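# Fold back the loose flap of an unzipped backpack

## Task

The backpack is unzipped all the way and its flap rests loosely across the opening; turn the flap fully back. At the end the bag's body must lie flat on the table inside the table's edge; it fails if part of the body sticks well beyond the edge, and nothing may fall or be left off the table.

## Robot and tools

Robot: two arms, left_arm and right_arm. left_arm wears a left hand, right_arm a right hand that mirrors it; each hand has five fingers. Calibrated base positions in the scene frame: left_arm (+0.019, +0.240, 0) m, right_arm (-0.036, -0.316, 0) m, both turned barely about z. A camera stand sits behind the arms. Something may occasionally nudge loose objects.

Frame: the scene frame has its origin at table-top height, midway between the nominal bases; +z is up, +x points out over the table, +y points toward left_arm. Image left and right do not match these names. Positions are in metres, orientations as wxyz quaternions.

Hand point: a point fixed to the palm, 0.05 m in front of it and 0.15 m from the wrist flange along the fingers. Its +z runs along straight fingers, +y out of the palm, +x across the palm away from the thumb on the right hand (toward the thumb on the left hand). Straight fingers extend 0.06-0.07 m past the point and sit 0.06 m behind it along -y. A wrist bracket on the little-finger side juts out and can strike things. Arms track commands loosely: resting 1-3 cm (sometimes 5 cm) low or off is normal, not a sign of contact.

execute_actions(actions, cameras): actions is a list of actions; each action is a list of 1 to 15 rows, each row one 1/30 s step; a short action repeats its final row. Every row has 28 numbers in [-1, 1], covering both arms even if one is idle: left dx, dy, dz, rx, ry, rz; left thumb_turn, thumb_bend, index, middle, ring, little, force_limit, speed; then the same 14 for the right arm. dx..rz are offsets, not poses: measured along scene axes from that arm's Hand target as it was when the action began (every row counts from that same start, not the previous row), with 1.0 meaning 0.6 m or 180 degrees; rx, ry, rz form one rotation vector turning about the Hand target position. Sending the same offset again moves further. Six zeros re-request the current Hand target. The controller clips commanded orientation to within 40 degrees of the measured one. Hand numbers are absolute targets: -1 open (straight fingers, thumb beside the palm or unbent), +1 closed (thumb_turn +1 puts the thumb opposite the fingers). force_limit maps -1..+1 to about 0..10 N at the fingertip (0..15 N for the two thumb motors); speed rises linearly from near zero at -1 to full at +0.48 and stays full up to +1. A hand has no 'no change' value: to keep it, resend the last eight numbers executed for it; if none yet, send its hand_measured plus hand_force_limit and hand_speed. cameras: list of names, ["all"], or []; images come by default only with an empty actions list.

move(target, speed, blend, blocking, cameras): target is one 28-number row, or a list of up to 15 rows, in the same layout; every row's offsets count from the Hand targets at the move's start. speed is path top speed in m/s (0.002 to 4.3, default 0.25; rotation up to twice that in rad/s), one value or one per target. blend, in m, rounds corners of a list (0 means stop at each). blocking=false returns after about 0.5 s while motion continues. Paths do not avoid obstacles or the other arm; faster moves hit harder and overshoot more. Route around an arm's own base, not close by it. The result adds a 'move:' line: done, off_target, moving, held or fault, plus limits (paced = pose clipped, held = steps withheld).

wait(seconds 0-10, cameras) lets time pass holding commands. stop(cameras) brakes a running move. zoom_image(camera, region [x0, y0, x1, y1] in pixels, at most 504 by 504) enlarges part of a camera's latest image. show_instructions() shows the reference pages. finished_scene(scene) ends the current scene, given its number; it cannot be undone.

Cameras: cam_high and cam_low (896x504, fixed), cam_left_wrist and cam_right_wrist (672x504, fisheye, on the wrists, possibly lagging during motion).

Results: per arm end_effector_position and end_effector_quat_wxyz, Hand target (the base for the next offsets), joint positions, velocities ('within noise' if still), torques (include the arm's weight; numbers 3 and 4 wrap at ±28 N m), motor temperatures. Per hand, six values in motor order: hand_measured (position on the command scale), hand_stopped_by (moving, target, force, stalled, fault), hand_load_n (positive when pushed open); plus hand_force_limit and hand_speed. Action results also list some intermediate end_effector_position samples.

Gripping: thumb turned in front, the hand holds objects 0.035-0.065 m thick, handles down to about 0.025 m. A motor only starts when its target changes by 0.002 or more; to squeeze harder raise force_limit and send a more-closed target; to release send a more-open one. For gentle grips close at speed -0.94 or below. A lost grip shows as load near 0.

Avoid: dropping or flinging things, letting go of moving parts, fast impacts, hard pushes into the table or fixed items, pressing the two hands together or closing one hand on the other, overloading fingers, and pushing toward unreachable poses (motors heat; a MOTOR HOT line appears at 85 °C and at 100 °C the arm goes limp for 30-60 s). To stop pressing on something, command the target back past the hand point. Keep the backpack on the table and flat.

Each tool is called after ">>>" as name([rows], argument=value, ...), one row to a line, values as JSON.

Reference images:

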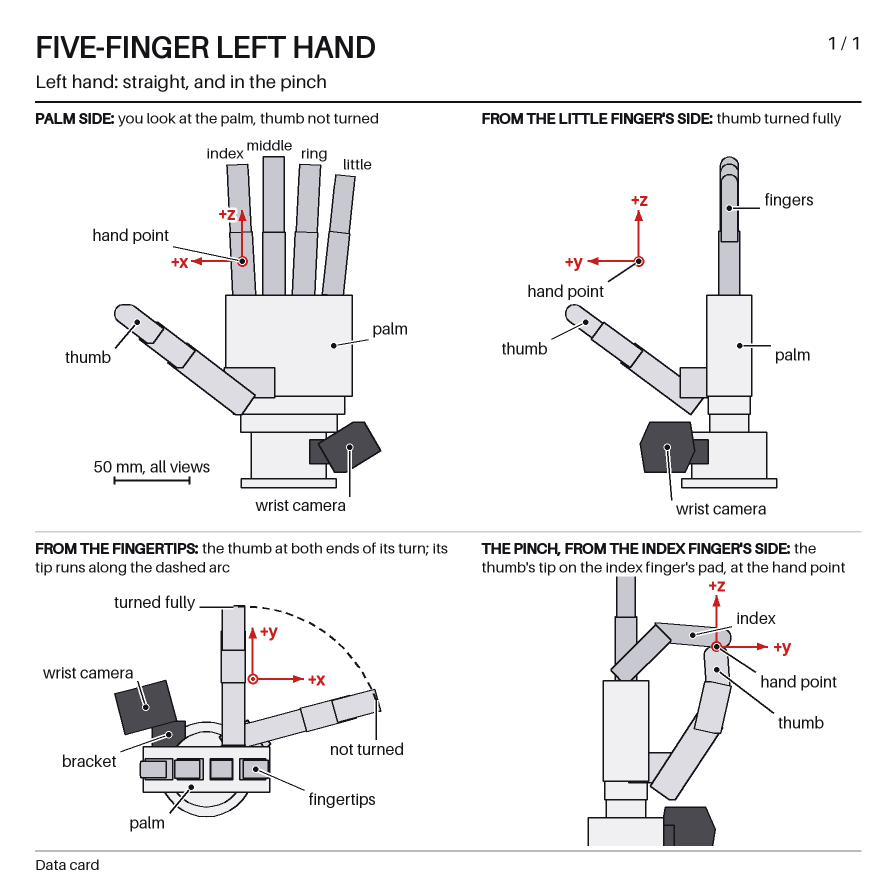

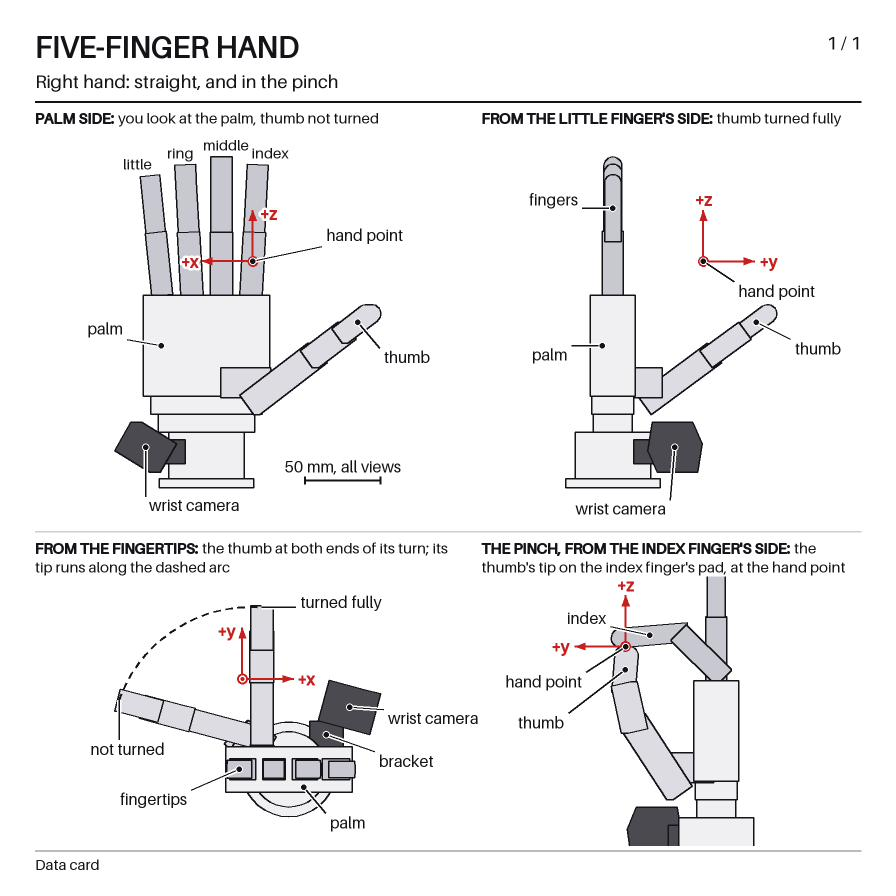

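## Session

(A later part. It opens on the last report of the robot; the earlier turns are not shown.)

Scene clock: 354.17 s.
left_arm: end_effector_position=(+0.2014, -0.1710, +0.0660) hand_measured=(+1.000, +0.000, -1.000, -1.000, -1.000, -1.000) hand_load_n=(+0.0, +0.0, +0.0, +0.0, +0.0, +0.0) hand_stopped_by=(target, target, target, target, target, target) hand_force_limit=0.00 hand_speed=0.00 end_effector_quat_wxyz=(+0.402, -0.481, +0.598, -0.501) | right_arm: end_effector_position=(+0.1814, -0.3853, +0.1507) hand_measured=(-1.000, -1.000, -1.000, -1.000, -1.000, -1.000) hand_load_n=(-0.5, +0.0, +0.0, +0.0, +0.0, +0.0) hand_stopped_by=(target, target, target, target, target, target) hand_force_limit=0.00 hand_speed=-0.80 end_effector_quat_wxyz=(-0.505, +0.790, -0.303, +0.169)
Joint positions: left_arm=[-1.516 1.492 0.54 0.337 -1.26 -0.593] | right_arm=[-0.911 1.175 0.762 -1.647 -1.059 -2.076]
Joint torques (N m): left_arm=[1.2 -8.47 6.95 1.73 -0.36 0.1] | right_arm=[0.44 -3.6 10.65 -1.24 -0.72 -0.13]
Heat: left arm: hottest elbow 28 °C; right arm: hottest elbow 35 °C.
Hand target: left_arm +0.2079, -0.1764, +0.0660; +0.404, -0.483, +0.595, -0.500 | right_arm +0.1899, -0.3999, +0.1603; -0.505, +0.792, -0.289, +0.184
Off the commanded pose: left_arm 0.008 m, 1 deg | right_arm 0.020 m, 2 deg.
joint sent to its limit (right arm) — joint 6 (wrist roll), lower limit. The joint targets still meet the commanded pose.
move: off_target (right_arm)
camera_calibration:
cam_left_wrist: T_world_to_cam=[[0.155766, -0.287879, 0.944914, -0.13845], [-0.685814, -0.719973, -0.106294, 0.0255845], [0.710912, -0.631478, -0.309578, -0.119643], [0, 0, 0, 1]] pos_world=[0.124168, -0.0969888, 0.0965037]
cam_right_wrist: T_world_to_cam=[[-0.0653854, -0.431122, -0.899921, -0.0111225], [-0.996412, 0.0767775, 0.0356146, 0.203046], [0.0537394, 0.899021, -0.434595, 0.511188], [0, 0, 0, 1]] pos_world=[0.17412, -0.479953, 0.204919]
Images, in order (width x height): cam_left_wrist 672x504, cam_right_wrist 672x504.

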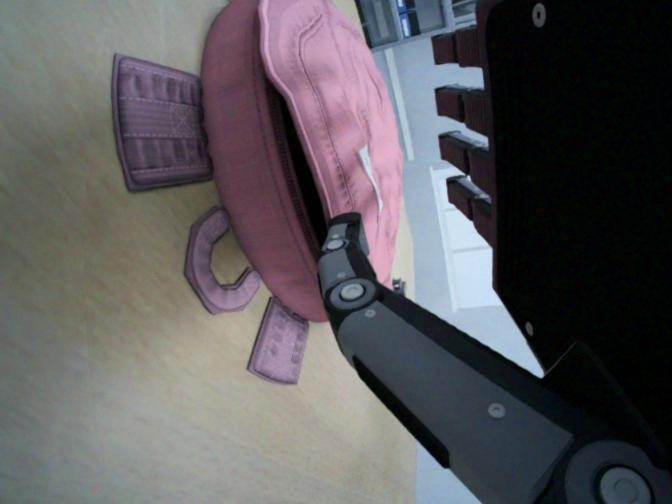

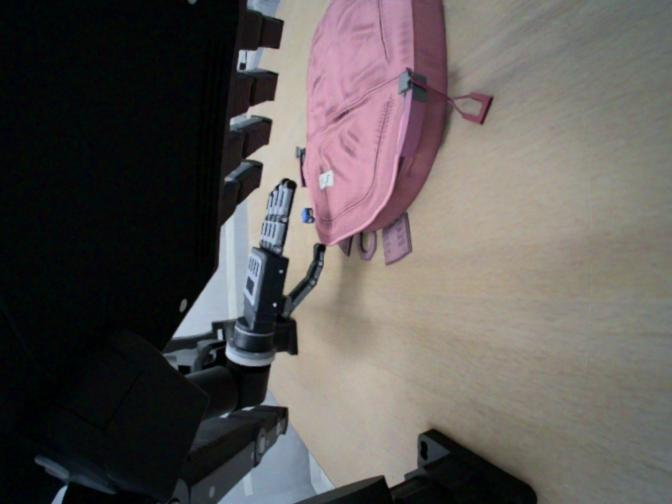

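>>> move([
  [0.0,0,0,0,0,0,1,-0.3,-1,-1,-1,-1,0,0,0,0,0,0,0,0,-1,-1,-1,-1,-1,-1,0,-0.8],
], speed=0.06, cameras=["cam_left_wrist","cam_right_wrist"])

>>> zoom_image(camera="cam_left_wrist", region=[200, 30, 450, 330])

>>> zoom_image(camera="cam_right_wrist", region=[280, 130, 430, 280])

Scene clock: 358.17 s.
left_arm: end_effector_position=(+0.2014, -0.1713, +0.0662) hand_measured=(+1.000, -0.300, -1.000, -1.000, -1.000, -1.000) hand_load_n=(+0.0, +0.0, +0.0, +0.0, +0.0, +0.0) hand_stopped_by=(target, target, target, target, target, target) hand_force_limit=0.00 hand_speed=0.00 end_effector_quat_wxyz=(+0.401, -0.481, +0.597, -0.501) | right_arm: end_effector_position=(+0.1814, -0.3853, +0.1507) hand_measured=(-1.000, -1.000, -1.000, -1.000, -1.000, -1.000) hand_load_n=(+0.0, +0.0, +0.0, +0.0, +0.0, +0.0) hand_stopped_by=(target, target, target, target, target, target) hand_force_limit=0.00 hand_speed=-0.80 end_effector_quat_wxyz=(-0.505, +0.790, -0.303, +0.169)
Joint positions: left_arm=[-1.516 1.492 0.54 0.34 -1.26 -0.591] | right_arm=[-0.911 1.175 0.762 -1.647 -1.059 -2.076]
Joint torques (N m): left_arm=[1.26 -8.41 6.91 1.74 -0.36 0.1] | right_arm=[0.44 -3.6 10.65 -1.24 -0.72 -0.13]
Heat: left arm: hottest elbow 28 °C; right arm: hottest elbow 35 °C.
Hand target: left_arm +0.2078, -0.1764, +0.0660; +0.404, -0.483, +0.595, -0.500 | right_arm +0.1899, -0.3999, +0.1603; -0.505, +0.792, -0.289, +0.184
Off the commanded pose: left_arm 0.008 m, 1 deg | right_arm 0.020 m, 2 deg.
joint sent to its limit (right arm) — joint 6 (wrist roll), lower limit. The joint targets still meet the commanded pose.
move: off_target (right_arm)
camera_calibration:
cam_left_wrist: T_world_to_cam=[[0.155341, -0.287499, 0.9451, -0.138627], [-0.686229, -0.719604, -0.106112, 0.0255298], [0.710604, -0.632071, -0.309075, -0.119776], [0, 0, 0, 1]] pos_world=[0.124167, -0.0971906, 0.0967052]
cam_right_wrist: T_world_to_cam=[[-0.0653854, -0.431122, -0.899921, -0.0111225], [-0.996412, 0.0767775, 0.0356146, 0.203046], [0.0537394, 0.899021, -0.434595, 0.511188], [0, 0, 0, 1]] pos_world=[0.17412, -0.479953, 0.204919]
Images, in order (width x height): cam_left_wrist 672x504, cam_right_wrist 672x504.

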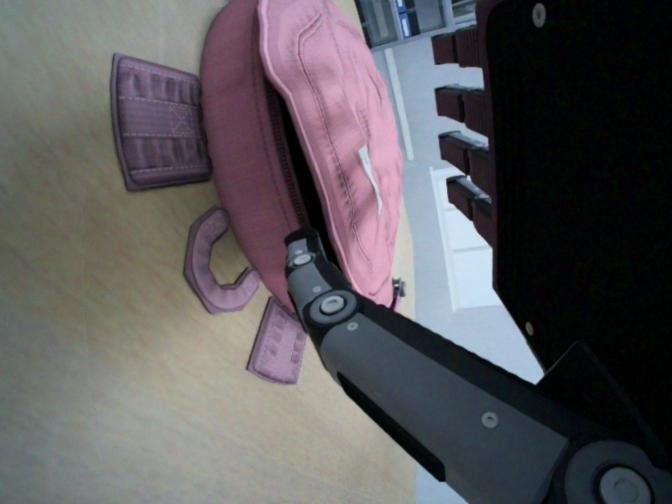

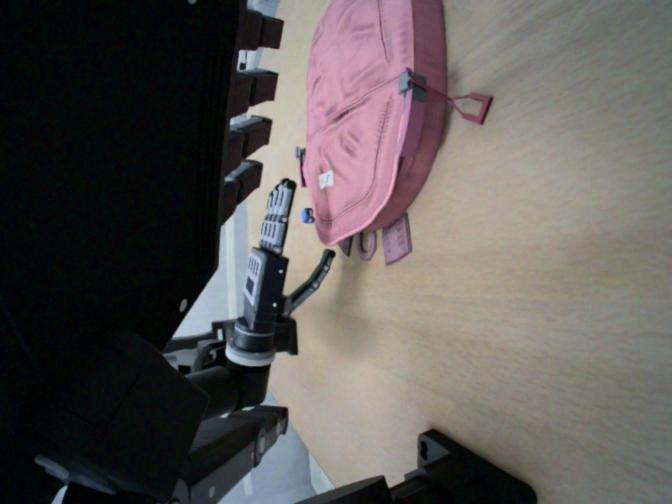

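Scaled by 1.680 from the camera's 672x504 image, which has a finer 960x720 frame.

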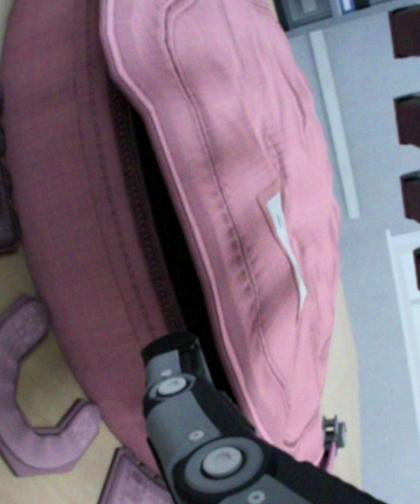

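Scaled by 3.360 from the camera's 672x504 image, which has a finer 960x720 frame.

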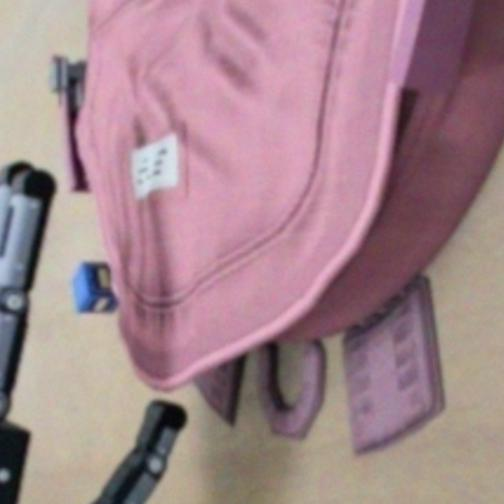

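>>> move([
  [0.0,0,0,0,0,0,1,-0.36,-1,-1,-1,-1,0,0,0,0,0,0,0,0,-1,-1,-1,-1,-1,-1,0,-0.8],
  [0.04,-0.008,0,0,0,0,1,-0.36,-1,-1,-1,-1,0,0,0,0,0,0,0,0,-1,-1,-1,-1,-1,-1,0,-0.8],
], speed=0.06, cameras=["cam_left_wrist","cam_right_wrist"])

>>> zoom_image(camera="cam_left_wrist", region=[200, 30, 450, 330])

>>> zoom_image(camera="cam_right_wrist", region=[280, 130, 430, 280])

Scene clock: 371.93 s.
left_arm: end_effector_position=(+0.2246, -0.1745, +0.0651) hand_measured=(+1.000, -0.360, -1.000, -1.000, -1.000, -1.000) hand_load_n=(+0.0, +0.0, +0.0, +0.0, +0.0, -0.5) hand_stopped_by=(target, target, target, target, target, target) hand_force_limit=0.00 hand_speed=0.00 end_effector_quat_wxyz=(+0.402, -0.480, +0.599, -0.499) | right_arm: end_effector_position=(+0.1814, -0.3853, +0.1507) hand_measured=(-1.000, -1.000, -1.000, -1.000, -1.000, -1.000) hand_load_n=(-0.5, +0.0, +0.0, +0.0, +0.0, +0.0) hand_stopped_by=(target, target, target, target, target, target) hand_force_limit=0.00 hand_speed=-0.80 end_effector_quat_wxyz=(-0.505, +0.790, -0.303, +0.169)
Joint positions: left_arm=[-1.449 1.516 0.54 0.456 -1.203 -0.489] | right_arm=[-0.911 1.175 0.762 -1.647 -1.059 -2.076]
Joint torques (N m): left_arm=[1.26 -8.59 7.2 1.91 -0.29 0.09] | right_arm=[0.44 -3.66 10.65 -1.22 -0.72 -0.13]
Heat: left arm: hottest elbow 28 °C; right arm: hottest elbow 35 °C.
Hand target: left_arm +0.2319, -0.1812, +0.0660; +0.404, -0.483, +0.595, -0.500 | right_arm +0.1899, -0.3999, +0.1603; -0.505, +0.792, -0.289, +0.184
Off the commanded pose: left_arm 0.010 m, 1 deg | right_arm 0.020 m, 2 deg.
joint sent to its limit (right arm) — joint 6 (wrist roll), lower limit. The joint targets still meet the commanded pose.
move: off_target (right_arm)
camera_calibration:
cam_left_wrist: T_world_to_cam=[[0.157422, -0.291241, 0.943609, -0.143073], [-0.686039, -0.719558, -0.107637, 0.0390537], [0.71033, -0.630408, -0.313077, -0.138037], [0, 0, 0, 1]] pos_world=[0.147367, -0.100587, 0.0959928]
cam_right_wrist: T_world_to_cam=[[-0.0653854, -0.431122, -0.899921, -0.0111225], [-0.996412, 0.0767775, 0.0356146, 0.203046], [0.0537394, 0.899021, -0.434595, 0.511188], [0, 0, 0, 1]] pos_world=[0.17412, -0.479953, 0.204919]
Images, in order (width x height): cam_left_wrist 672x504, cam_right_wrist 672x504.

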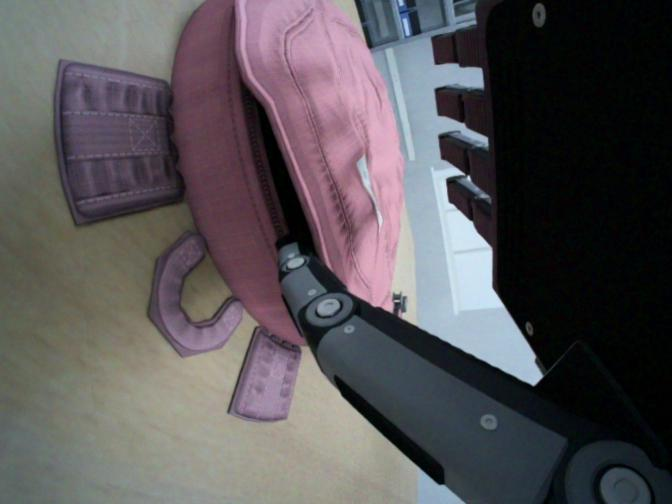

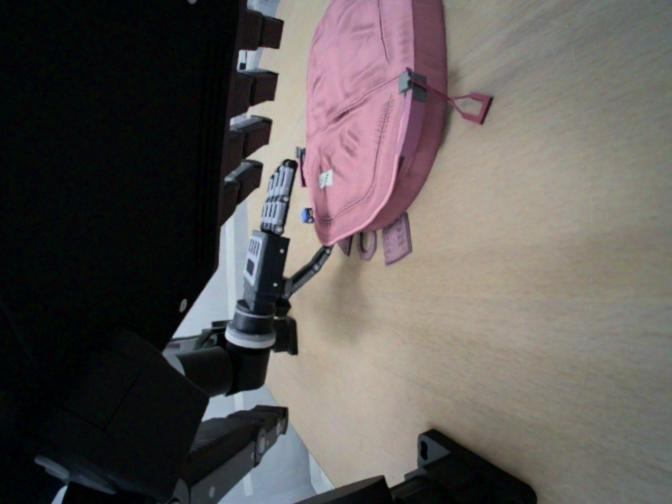

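Scaled by 1.680 from the camera's 672x504 image, which has a finer 960x720 frame.

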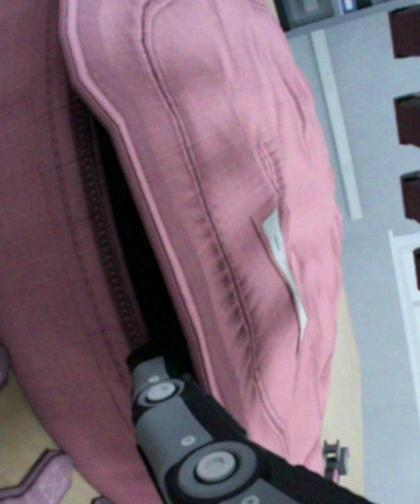

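Scaled by 3.360 from the camera's 672x504 image, which has a finer 960x720 frame.

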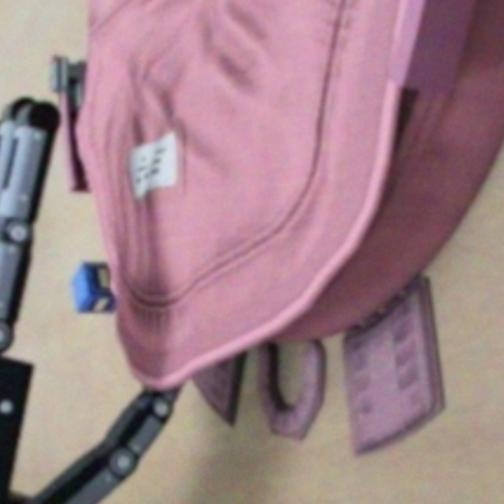

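>>> move([
  [0.045,-0.009,0.005,0,0,0,1,-0.36,-1,-1,-1,-1,0,0,0,0,0,0,0,0,-1,-1,-1,-1,-1,-1,0,-0.8],
], speed=0.06, cameras=["cam_left_wrist","cam_right_wrist"])

>>> zoom_image(camera="cam_left_wrist", region=[200, 30, 450, 330])

>>> zoom_image(camera="cam_right_wrist", region=[280, 130, 430, 280])

Scene clock: 376.50 s.
left_arm: end_effector_position=(+0.2469, -0.1746, +0.0627) hand_measured=(+1.000, -0.360, -1.000, -1.000, -1.000, -1.000) hand_load_n=(+0.0, +0.5, +0.0, +0.0, +0.0, +0.0) hand_stopped_by=(target, target, target, target, target, target) hand_force_limit=0.00 hand_speed=0.00 end_effector_quat_wxyz=(+0.402, -0.477, +0.604, -0.496) | right_arm: end_effector_position=(+0.1814, -0.3853, +0.1507) hand_measured=(-1.000, -1.000, -1.000, -1.000, -1.000, -1.000) hand_load_n=(+0.0, +0.0, +0.0, +0.0, +0.0, +0.0) hand_stopped_by=(target, target, target, target, target, target) hand_force_limit=0.00 hand_speed=-0.80 end_effector_quat_wxyz=(-0.505, +0.790, -0.303, +0.169)
Joint positions: left_arm=[-1.383 1.534 0.54 0.535 -1.137 -0.409] | right_arm=[-0.911 1.175 0.762 -1.647 -1.059 -2.076]
Joint torques (N m): left_arm=[1.61 -8.64 8.49 1.92 -0.32 0.11] | right_arm=[0.44 -3.6 10.65 -1.22 -0.72 -0.13]
Heat: left arm: hottest elbow 28 °C; right arm: hottest elbow 35 °C.
Hand target: left_arm +0.2590, -0.1865, +0.0689; +0.404, -0.483, +0.595, -0.500 | right_arm +0.1899, -0.3999, +0.1603; -0.505, +0.792, -0.289, +0.184
Off the commanded pose: left_arm 0.018 m, 1 deg | right_arm 0.020 m, 2 deg.
joint sent to its limit (right arm) — joint 6 (wrist roll), lower limit. The joint targets still meet the commanded pose.
move: off_target (left_arm, right_arm)
camera_calibration:
cam_left_wrist: T_world_to_cam=[[0.160045, -0.303764, 0.939209, -0.146976], [-0.691543, -0.713457, -0.112908, 0.0568271], [0.704382, -0.631432, -0.324252, -0.152658], [0, 0, 0, 1]] pos_world=[0.170351, -0.100496, 0.0949581]
cam_right_wrist: T_world_to_cam=[[-0.0653854, -0.431122, -0.899921, -0.0111225], [-0.996412, 0.0767775, 0.0356146, 0.203046], [0.0537394, 0.899021, -0.434595, 0.511188], [0, 0, 0, 1]] pos_world=[0.17412, -0.479953, 0.204919]
Images, in order (width x height): cam_left_wrist 672x504, cam_right_wrist 672x504.

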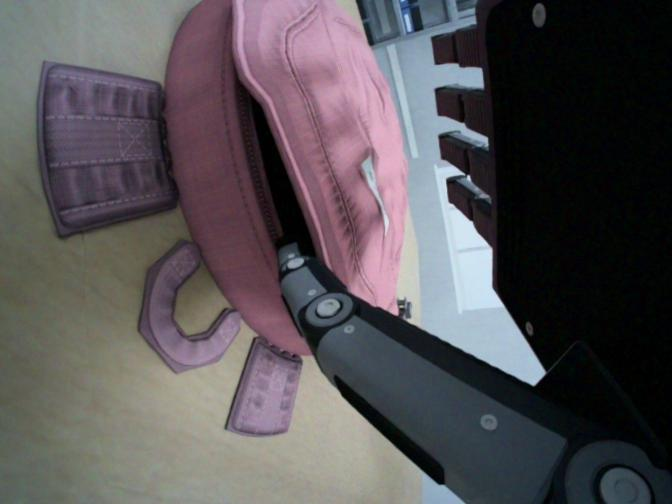

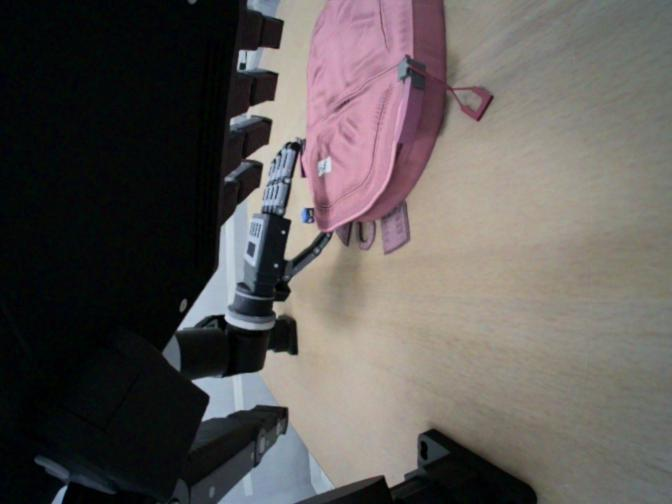

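Scaled by 1.680 from the camera's 672x504 image, which has a finer 960x720 frame.

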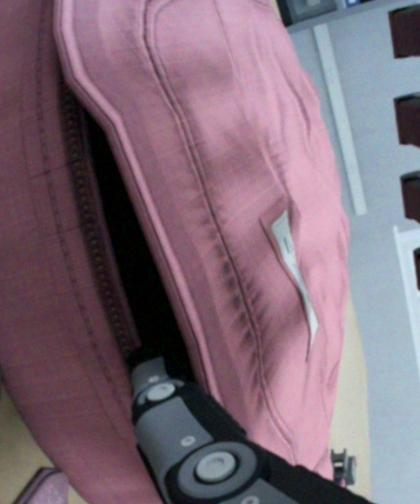

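Scaled by 3.360 from the camera's 672x504 image, which has a finer 960x720 frame.

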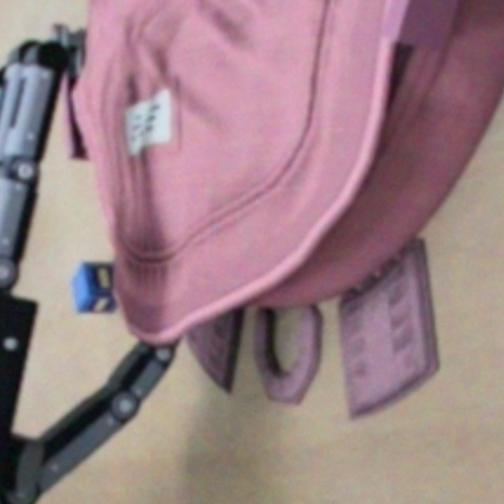

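>>> move([
  [0.0,0,0.0,0,0,0,1,0.1,-1,-1,-1,-1,0,-0.5,0,0,0,0,0,0,-1,-1,-1,-1,-1,-1,0,-0.8],
], speed=0.06, cameras=["cam_left_wrist","cam_right_wrist"])

>>> zoom_image(camera="cam_left_wrist", region=[200, 30, 450, 330])

>>> zoom_image(camera="cam_right_wrist", region=[280, 130, 430, 280])

Scene clock: 380.20 s.
left_arm: end_effector_position=(+0.2481, -0.1736, +0.0613) hand_measured=(+1.000, +0.100, -1.000, -1.000, -1.000, -1.000) hand_load_n=(+0.5, +0.0, +0.0, +0.0, +0.0, +0.0) hand_stopped_by=(target, target, target, target, target, target) hand_force_limit=0.00 hand_speed=-0.50 end_effector_quat_wxyz=(+0.403, -0.477, +0.605, -0.494) | right_arm: end_effector_position=(+0.1814, -0.3853, +0.1507) hand_measured=(-1.000, -1.000, -1.000, -1.000, -1.000, -1.000) hand_load_n=(-0.5, +0.0, +0.0, +0.0, +0.0, +0.0) hand_stopped_by=(target, target, target, target, target, target) hand_force_limit=0.00 hand_speed=-0.80 end_effector_quat_wxyz=(-0.505, +0.790, -0.303, +0.169)
Joint positions: left_arm=[-1.38 1.537 0.54 0.536 -1.137 -0.405] | right_arm=[-0.911 1.175 0.762 -1.647 -1.059 -2.076]
Joint torques (N m): left_arm=[1.38 -8.88 8.44 2.02 -0.33 0.09] | right_arm=[0.5 -3.66 10.66 -1.24 -0.72 -0.13]
Heat: left arm: hottest elbow 28 °C; right arm: hottest elbow 35 °C.
Hand target: left_arm +0.2589, -0.1866, +0.0690; +0.404, -0.483, +0.595, -0.500 | right_arm +0.1899, -0.3999, +0.1603; -0.505, +0.792, -0.289, +0.184
Off the commanded pose: left_arm 0.018 m, 2 deg | right_arm 0.020 m, 2 deg.
joint sent to its limit (right arm) — joint 6 (wrist roll), lower limit. The joint targets still meet the commanded pose.
move: off_target (left_arm, right_arm)
camera_calibration:
cam_left_wrist: T_world_to_cam=[[0.160623, -0.308972, 0.937409, -0.146469], [-0.69008, -0.714188, -0.117154, 0.0579856], [0.705684, -0.62807, -0.32793, -0.152921], [0, 0, 0, 1]] pos_world=[0.171454, -0.0998869, 0.0939471]
cam_right_wrist: T_world_to_cam=[[-0.0653854, -0.431122, -0.899921, -0.0111225], [-0.996412, 0.0767775, 0.0356146, 0.203046], [0.0537394, 0.899021, -0.434595, 0.511188], [0, 0, 0, 1]] pos_world=[0.17412, -0.479953, 0.204919]
Images, in order (width x height): cam_left_wrist 672x504, cam_right_wrist 672x504.

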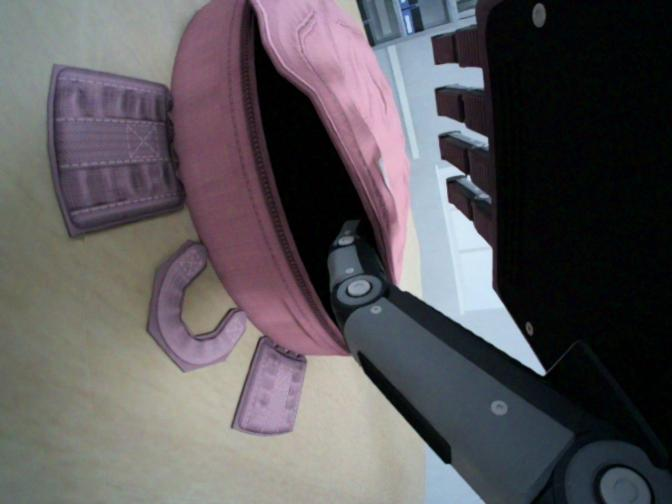

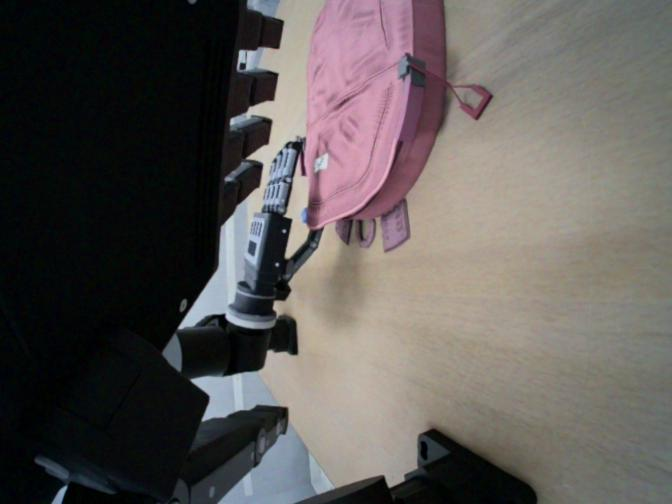

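Scaled by 1.680 from the camera's 672x504 image, which has a finer 960x720 frame.

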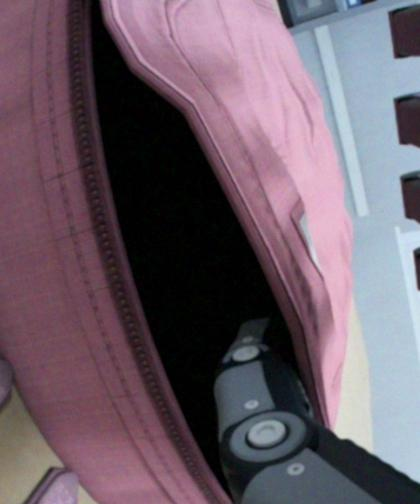

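Scaled by 3.360 from the camera's 672x504 image, which has a finer 960x720 frame.

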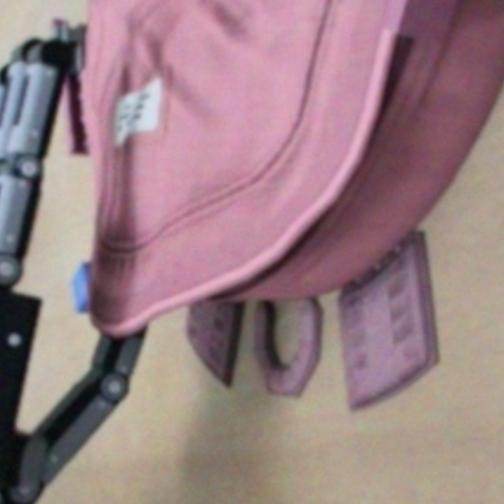

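>>> move([
  [0.07,-0.01,0.04,0,0,0,1,0.1,-1,-1,-1,-1,0,-0.5,0,0,0,0,0,0,-1,-1,-1,-1,-1,-1,0,-0.8],
], speed=0.06, cameras=["cam_left_wrist","cam_right_wrist"])

>>> zoom_image(camera="cam_right_wrist", region=[250, 50, 430, 280])

Scene clock: 386.07 s.
left_arm: end_effector_position=(+0.2867, -0.1767, +0.0695) hand_measured=(+1.000, +0.100, -1.000, -1.000, -1.000, -1.000) hand_load_n=(+0.0, +0.5, +0.0, +0.0, -0.5, +0.0) hand_stopped_by=(target, target, target, target, target, target) hand_force_limit=0.00 hand_speed=-0.50 end_effector_quat_wxyz=(+0.407, -0.474, +0.615, -0.481) | right_arm: end_effector_position=(+0.1814, -0.3853, +0.1507) hand_measured=(-1.000, -1.000, -1.000, -1.000, -1.000, -1.000) hand_load_n=(+0.0, +0.0, +0.0, +0.0, +0.0, +0.0) hand_stopped_by=(target, target, target, target, target, target) hand_force_limit=0.00 hand_speed=-0.80 end_effector_quat_wxyz=(-0.505, +0.790, -0.303, +0.169)
Joint positions: left_arm=[-1.276 1.537 0.583 0.537 -1.041 -0.319] | right_arm=[-0.911 1.175 0.762 -1.647 -1.059 -2.076]
Joint torques (N m): left_arm=[1.44 -11.52 9.33 2.03 -0.24 0.08] | right_arm=[0.44 -3.6 10.65 -1.24 -0.72 -0.13]
Heat: left arm: hottest elbow 29 °C; right arm: hottest elbow 36 °C.
Hand target: left_arm +0.3009, -0.1926, +0.0929; +0.404, -0.483, +0.595, -0.500 | right_arm +0.1899, -0.3999, +0.1603; -0.505, +0.792, -0.289, +0.184
Off the commanded pose: left_arm 0.032 m, 3 deg | right_arm 0.020 m, 2 deg.
joint sent to its limit (right arm) — joint 6 (wrist roll), lower limit. The joint targets still meet the commanded pose.
move: off_target (left_arm, right_arm)
camera_calibration:
cam_left_wrist: T_world_to_cam=[[0.1717, -0.336773, 0.925799, -0.168616], [-0.691078, -0.710913, -0.130437, 0.0851158], [0.70209, -0.617403, -0.3548, -0.174585], [0, 0, 0, 1]] pos_world=[0.210348, -0.104065, 0.105263]
cam_right_wrist: T_world_to_cam=[[-0.0653854, -0.431122, -0.899921, -0.0111225], [-0.996412, 0.0767775, 0.0356146, 0.203046], [0.0537394, 0.899021, -0.434595, 0.511188], [0, 0, 0, 1]] pos_world=[0.17412, -0.479953, 0.204919]
Images, in order (width x height): cam_left_wrist 672x504, cam_right_wrist 672x504.

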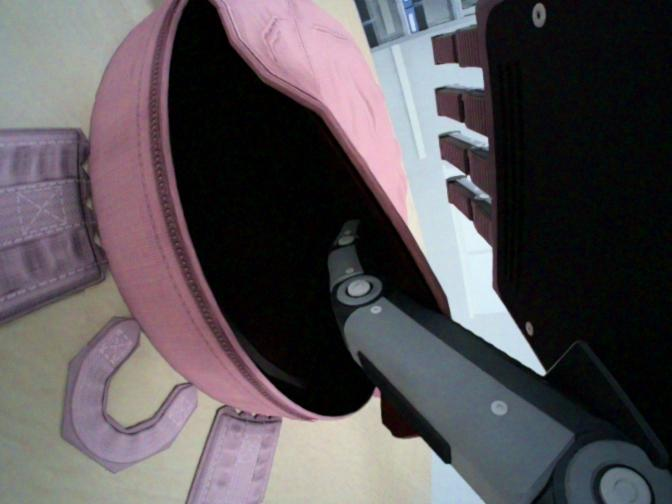

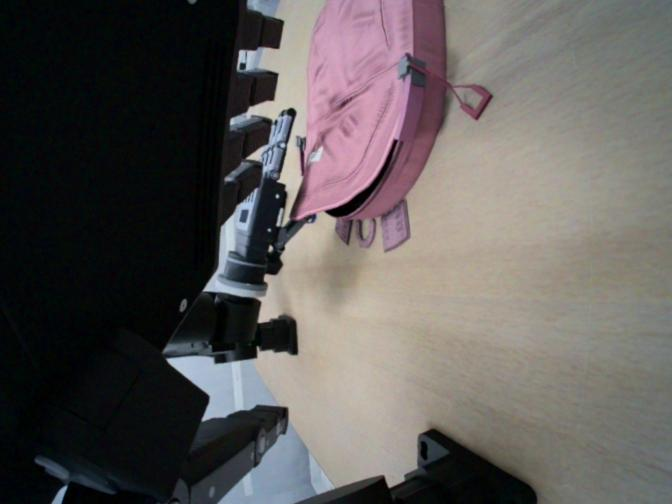

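Scaled by 2.191 from the camera's 672x504 image, which has a finer 960x720 frame.

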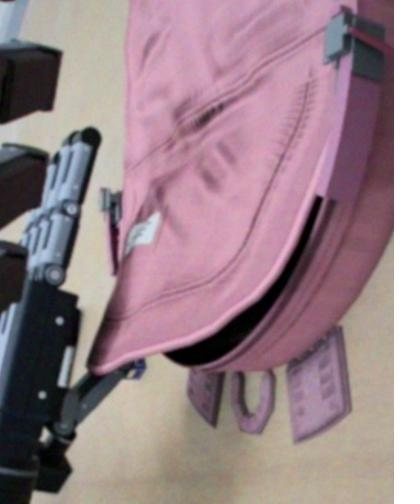

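>>> move([
  [-0.045,0.031,0.062,0.035,0.163,0,1,0.1,-1,-1,-1,-1,0,-0.5,0,0,0,0,0,0,-1,-1,-1,-1,-1,-1,0,-0.8],
  [0.018,0.018,0.125,0.069,0.326,0,1,0.1,-1,-1,-1,-1,0,-0.5,0,0,0,0,0,0,-1,-1,-1,-1,-1,-1,0,-0.8],
], speed=0.12, blend=0.02, cameras=["all"])

>>> zoom_image(camera="cam_right_wrist", region=[250, 50, 430, 280])

>>> zoom_image(camera="cam_low", region=[380, 170, 520, 290])

Scene clock: 406.53 s.
left_arm: end_effector_position=(+0.2956, -0.1717, +0.1562) hand_measured=(+1.000, +0.100, -1.000, -1.000, -1.000, -1.000) hand_load_n=(+0.0, +0.5, +0.0, +0.0, +0.0, +0.0) hand_stopped_by=(target, target, target, target, target, target) hand_force_limit=0.00 hand_speed=-0.50 end_effector_quat_wxyz=(+0.109, -0.621, +0.766, -0.126) | right_arm: end_effector_position=(+0.1814, -0.3853, +0.1507) hand_measured=(-1.000, -1.000, -1.000, -1.000, -1.000, -1.000) hand_load_n=(+0.0, +0.0, +0.0, +0.0, +0.0, +0.0) hand_stopped_by=(target, target, target, target, target, target) hand_force_limit=0.00 hand_speed=-0.80 end_effector_quat_wxyz=(-0.505, +0.790, -0.303, +0.169)
Joint positions: left_arm=[-0.929 1.543 1.334 -1.115 -0.231 -0.707] | right_arm=[-0.911 1.175 0.762 -1.647 -1.059 -2.076]
Joint torques (N m): left_arm=[1.14 -12.34 13.03 -0.08 -0.11 0.1] | right_arm=[0.44 -3.6 10.65 -1.24 -0.72 -0.13]
Heat: left arm: hottest elbow 29 °C; right arm: hottest elbow 36 °C.
Hand target: left_arm +0.3117, -0.1817, +0.1680; +0.109, -0.621, +0.764, -0.135 | right_arm +0.1899, -0.3999, +0.1603; -0.505, +0.792, -0.289, +0.184
Off the commanded pose: left_arm 0.022 m, 1 deg | right_arm 0.020 m, 2 deg.
joint sent to its limit (right arm) — joint 6 (wrist roll), lower limit. The joint targets still meet the commanded pose.
move: off_target (left_arm, right_arm)
camera_calibration:
cam_left_wrist: T_world_to_cam=[[0.856285, -0.437651, 0.274294, -0.366584], [-0.514898, -0.76514, 0.386576, -0.0360173], [0.0406879, -0.472253, -0.880524, 0.15553], [0, 0, 0, 1]] pos_world=[0.289027, -0.114545, 0.251423]
cam_right_wrist: T_world_to_cam=[[-0.0653854, -0.431122, -0.899921, -0.0111225], [-0.996412, 0.0767775, 0.0356146, 0.203046], [0.0537394, 0.899021, -0.434595, 0.511188], [0, 0, 0, 1]] pos_world=[0.17412, -0.479953, 0.204919]

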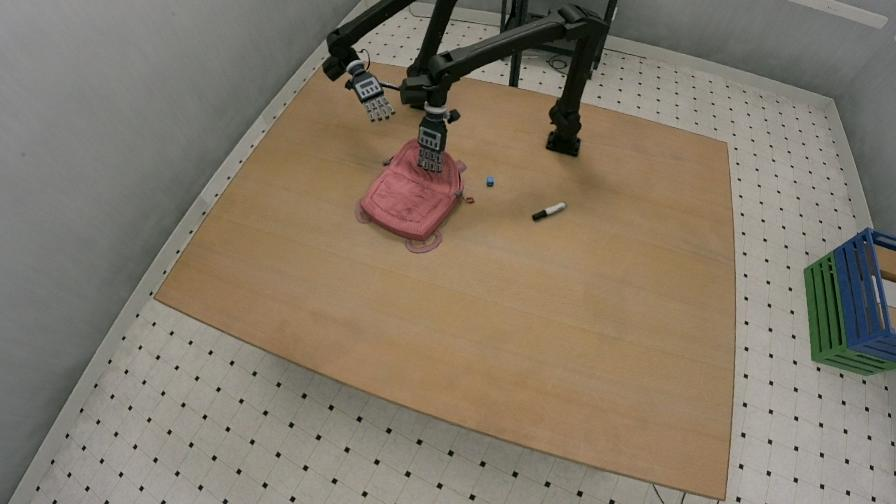

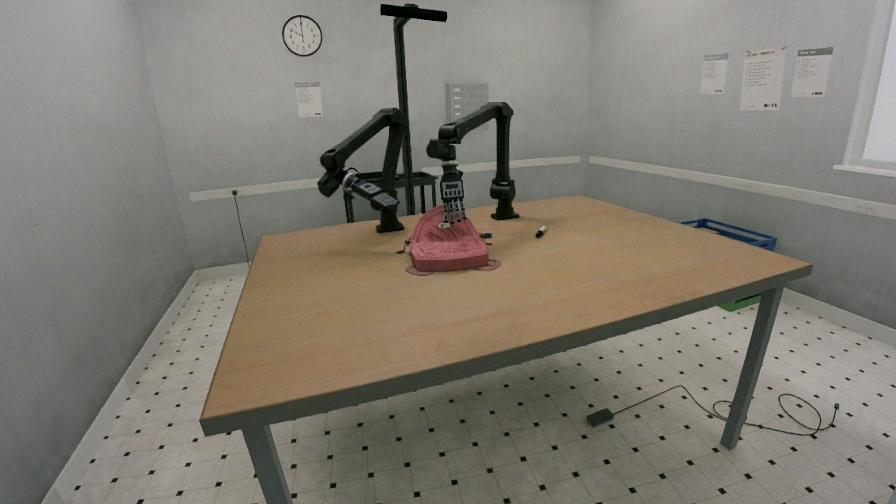

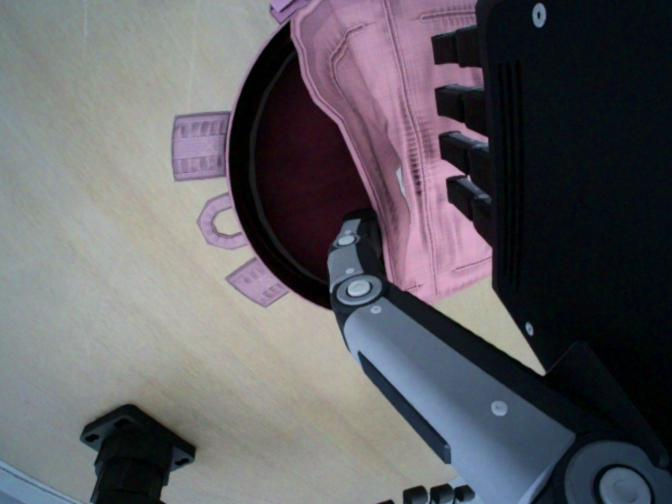

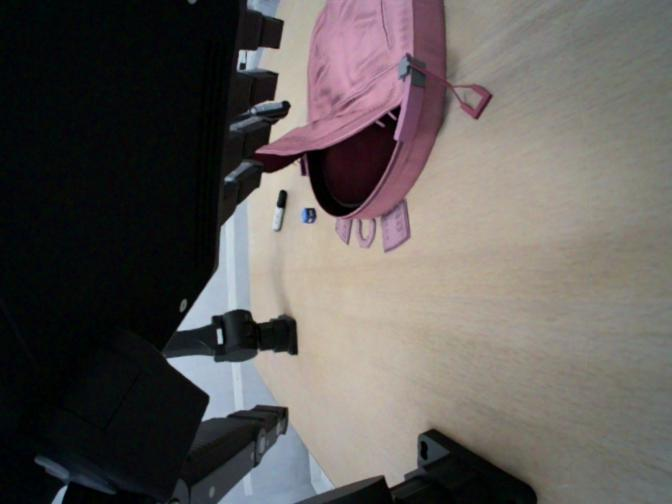

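Scaled by 2.191 from the camera's 672x504 image, which has a finer 960x720 frame.

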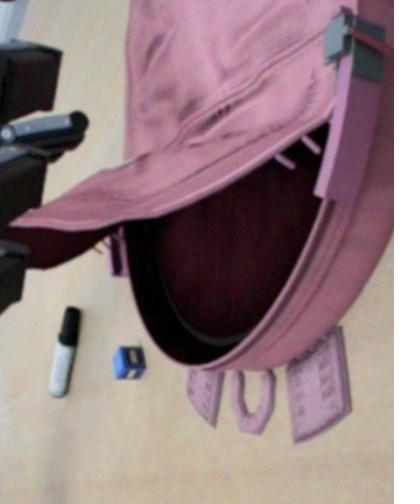

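Scaled by 3.600 from the camera's 896x504 image, which has a finer 1280x720 frame.

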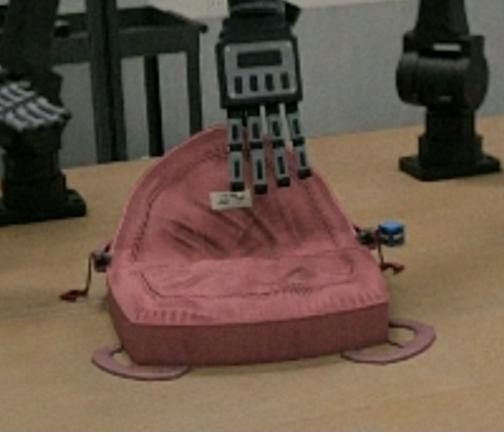

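>>> move([
  [0.085,-0.018,0.03,0.029,0.136,0,1,0.1,-1,-1,-1,-1,0,-0.5,0,0,0,0,0,0,-1,-1,-1,-1,-1,-1,0,-0.8],
  [0.2,-0.042,0.015,0.052,0.245,0,1,0.1,-1,-1,-1,-1,0,-0.5,0,0,0,0,0,0,-1,-1,-1,-1,-1,-1,0,-0.8],
], speed=0.12, blend=0.02, cameras=["all"])

>>> zoom_image(camera="cam_right_wrist", region=[250, 50, 430, 280])

>>> zoom_image(camera="cam_low", region=[380, 170, 520, 290])

Scene clock: 415.27 s.
left_arm: end_effector_position=(+0.4172, -0.2046, +0.1778) hand_measured=(+1.000, +0.100, -1.000, -1.000, -1.000, -1.000) hand_load_n=(+0.0, +0.0, +0.0, +0.0, +0.0, +0.0) hand_stopped_by=(target, target, target, target, target, target) hand_force_limit=0.00 hand_speed=-0.50 end_effector_quat_wxyz=(-0.128, -0.650, +0.749, +0.033) | right_arm: end_effector_position=(+0.1814, -0.3853, +0.1507) hand_measured=(-1.000, -1.000, -1.000, -1.000, -1.000, -1.000) hand_load_n=(+0.0, +0.0, +0.0, +0.0, +0.0, +0.0) hand_stopped_by=(target, target, target, target, target, target) hand_force_limit=0.00 hand_speed=-0.80 end_effector_quat_wxyz=(-0.505, +0.790, -0.303, +0.169)
Joint positions: left_arm=[-0.653 2.101 2.096 -1.682 0.239 -0.514] | right_arm=[-0.911 1.175 0.762 -1.647 -1.059 -2.076]
Joint torques (N m): left_arm=[1.03 -19.25 12.16 -0.92 0.28 0.07] | right_arm=[0.44 -3.6 10.66 -1.24 -0.72 -0.13]
Heat: left arm: hottest elbow 29 °C; right arm: hottest elbow 36 °C.
Hand target: left_arm +0.4317, -0.2069, +0.1769; -0.136, -0.615, +0.758, +0.169 | right_arm +0.1899, -0.3999, +0.1603; -0.505, +0.792, -0.289, +0.184
Off the commanded pose: left_arm 0.015 m, 16 deg | right_arm 0.020 m, 2 deg.
joint sent to its limit (left arm) — joint 4 (wrist pitch), lower limit. The joint targets are off in orientation, not in position.
joint sent to its limit (right arm) — joint 6 (wrist roll), lower limit. The joint targets still meet the commanded pose.
move: off_target (left_arm, right_arm)
camera_calibration:
cam_left_wrist: T_world_to_cam=[[0.891838, -0.397952, -0.215081, -0.410775], [-0.179653, -0.747959, 0.63897, -0.188109], [-0.415151, -0.531218, -0.738551, 0.306939], [0, 0, 0, 1]] pos_world=[0.459977, -0.141115, 0.258536]
cam_right_wrist: T_world_to_cam=[[-0.0653854, -0.431122, -0.899921, -0.0111225], [-0.996412, 0.0767775, 0.0356146, 0.203046], [0.0537394, 0.899021, -0.434595, 0.511188], [0, 0, 0, 1]] pos_world=[0.17412, -0.479953, 0.204919]

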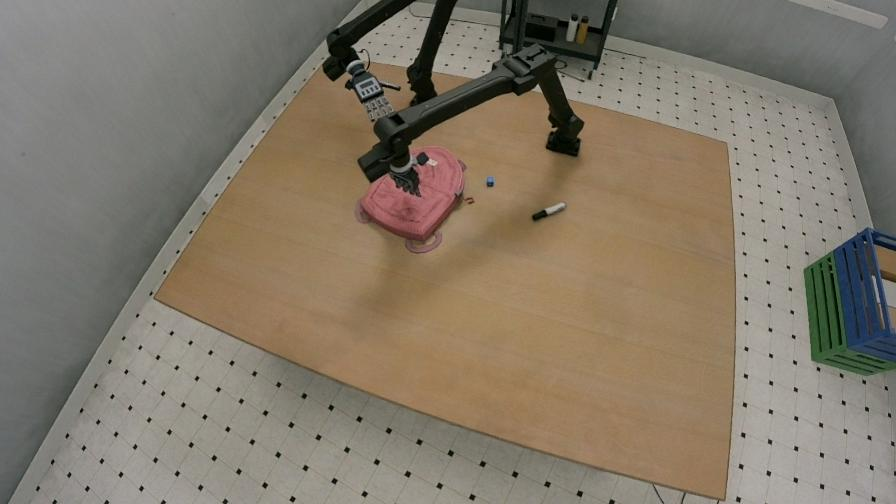

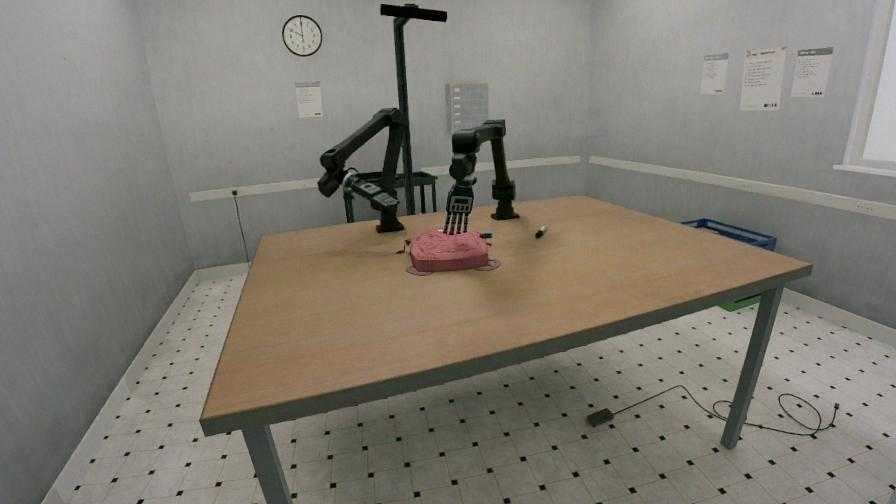

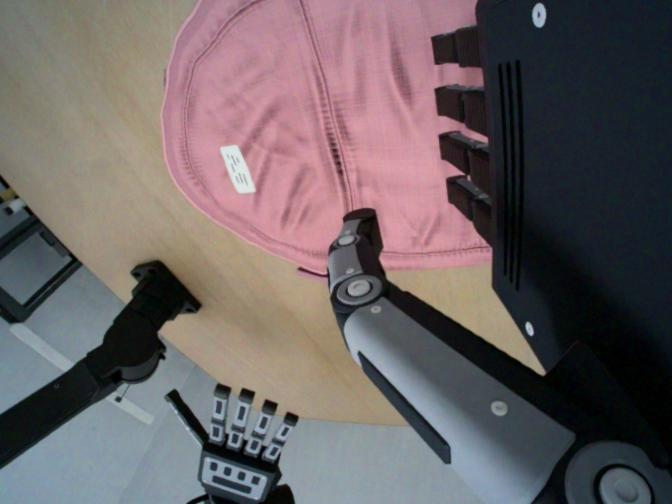

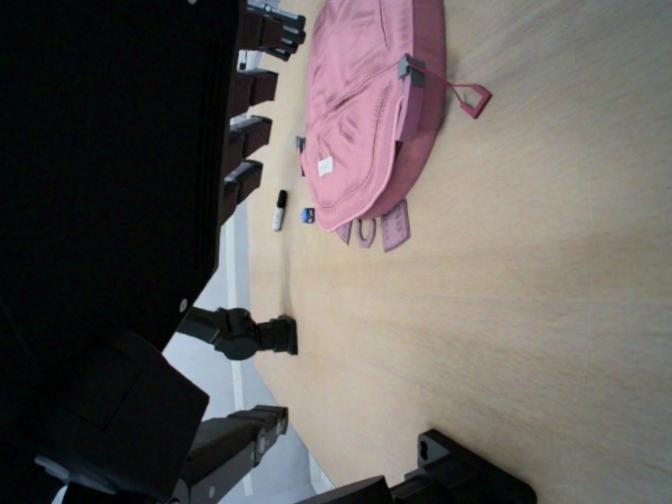

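Scaled by 2.191 from the camera's 672x504 image, which has a finer 960x720 frame.

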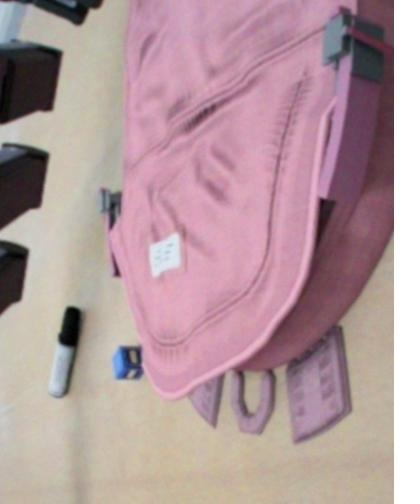

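Scaled by 3.600 from the camera's 896x504 image, which has a finer 1280x720 frame.

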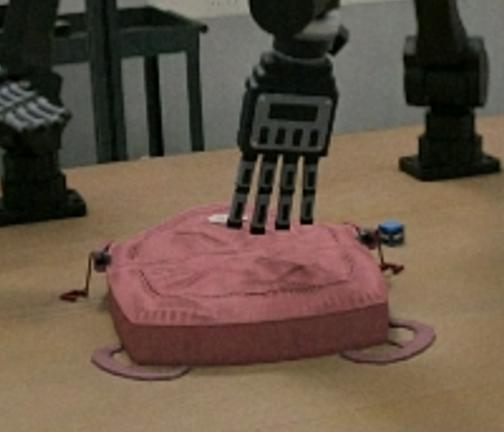

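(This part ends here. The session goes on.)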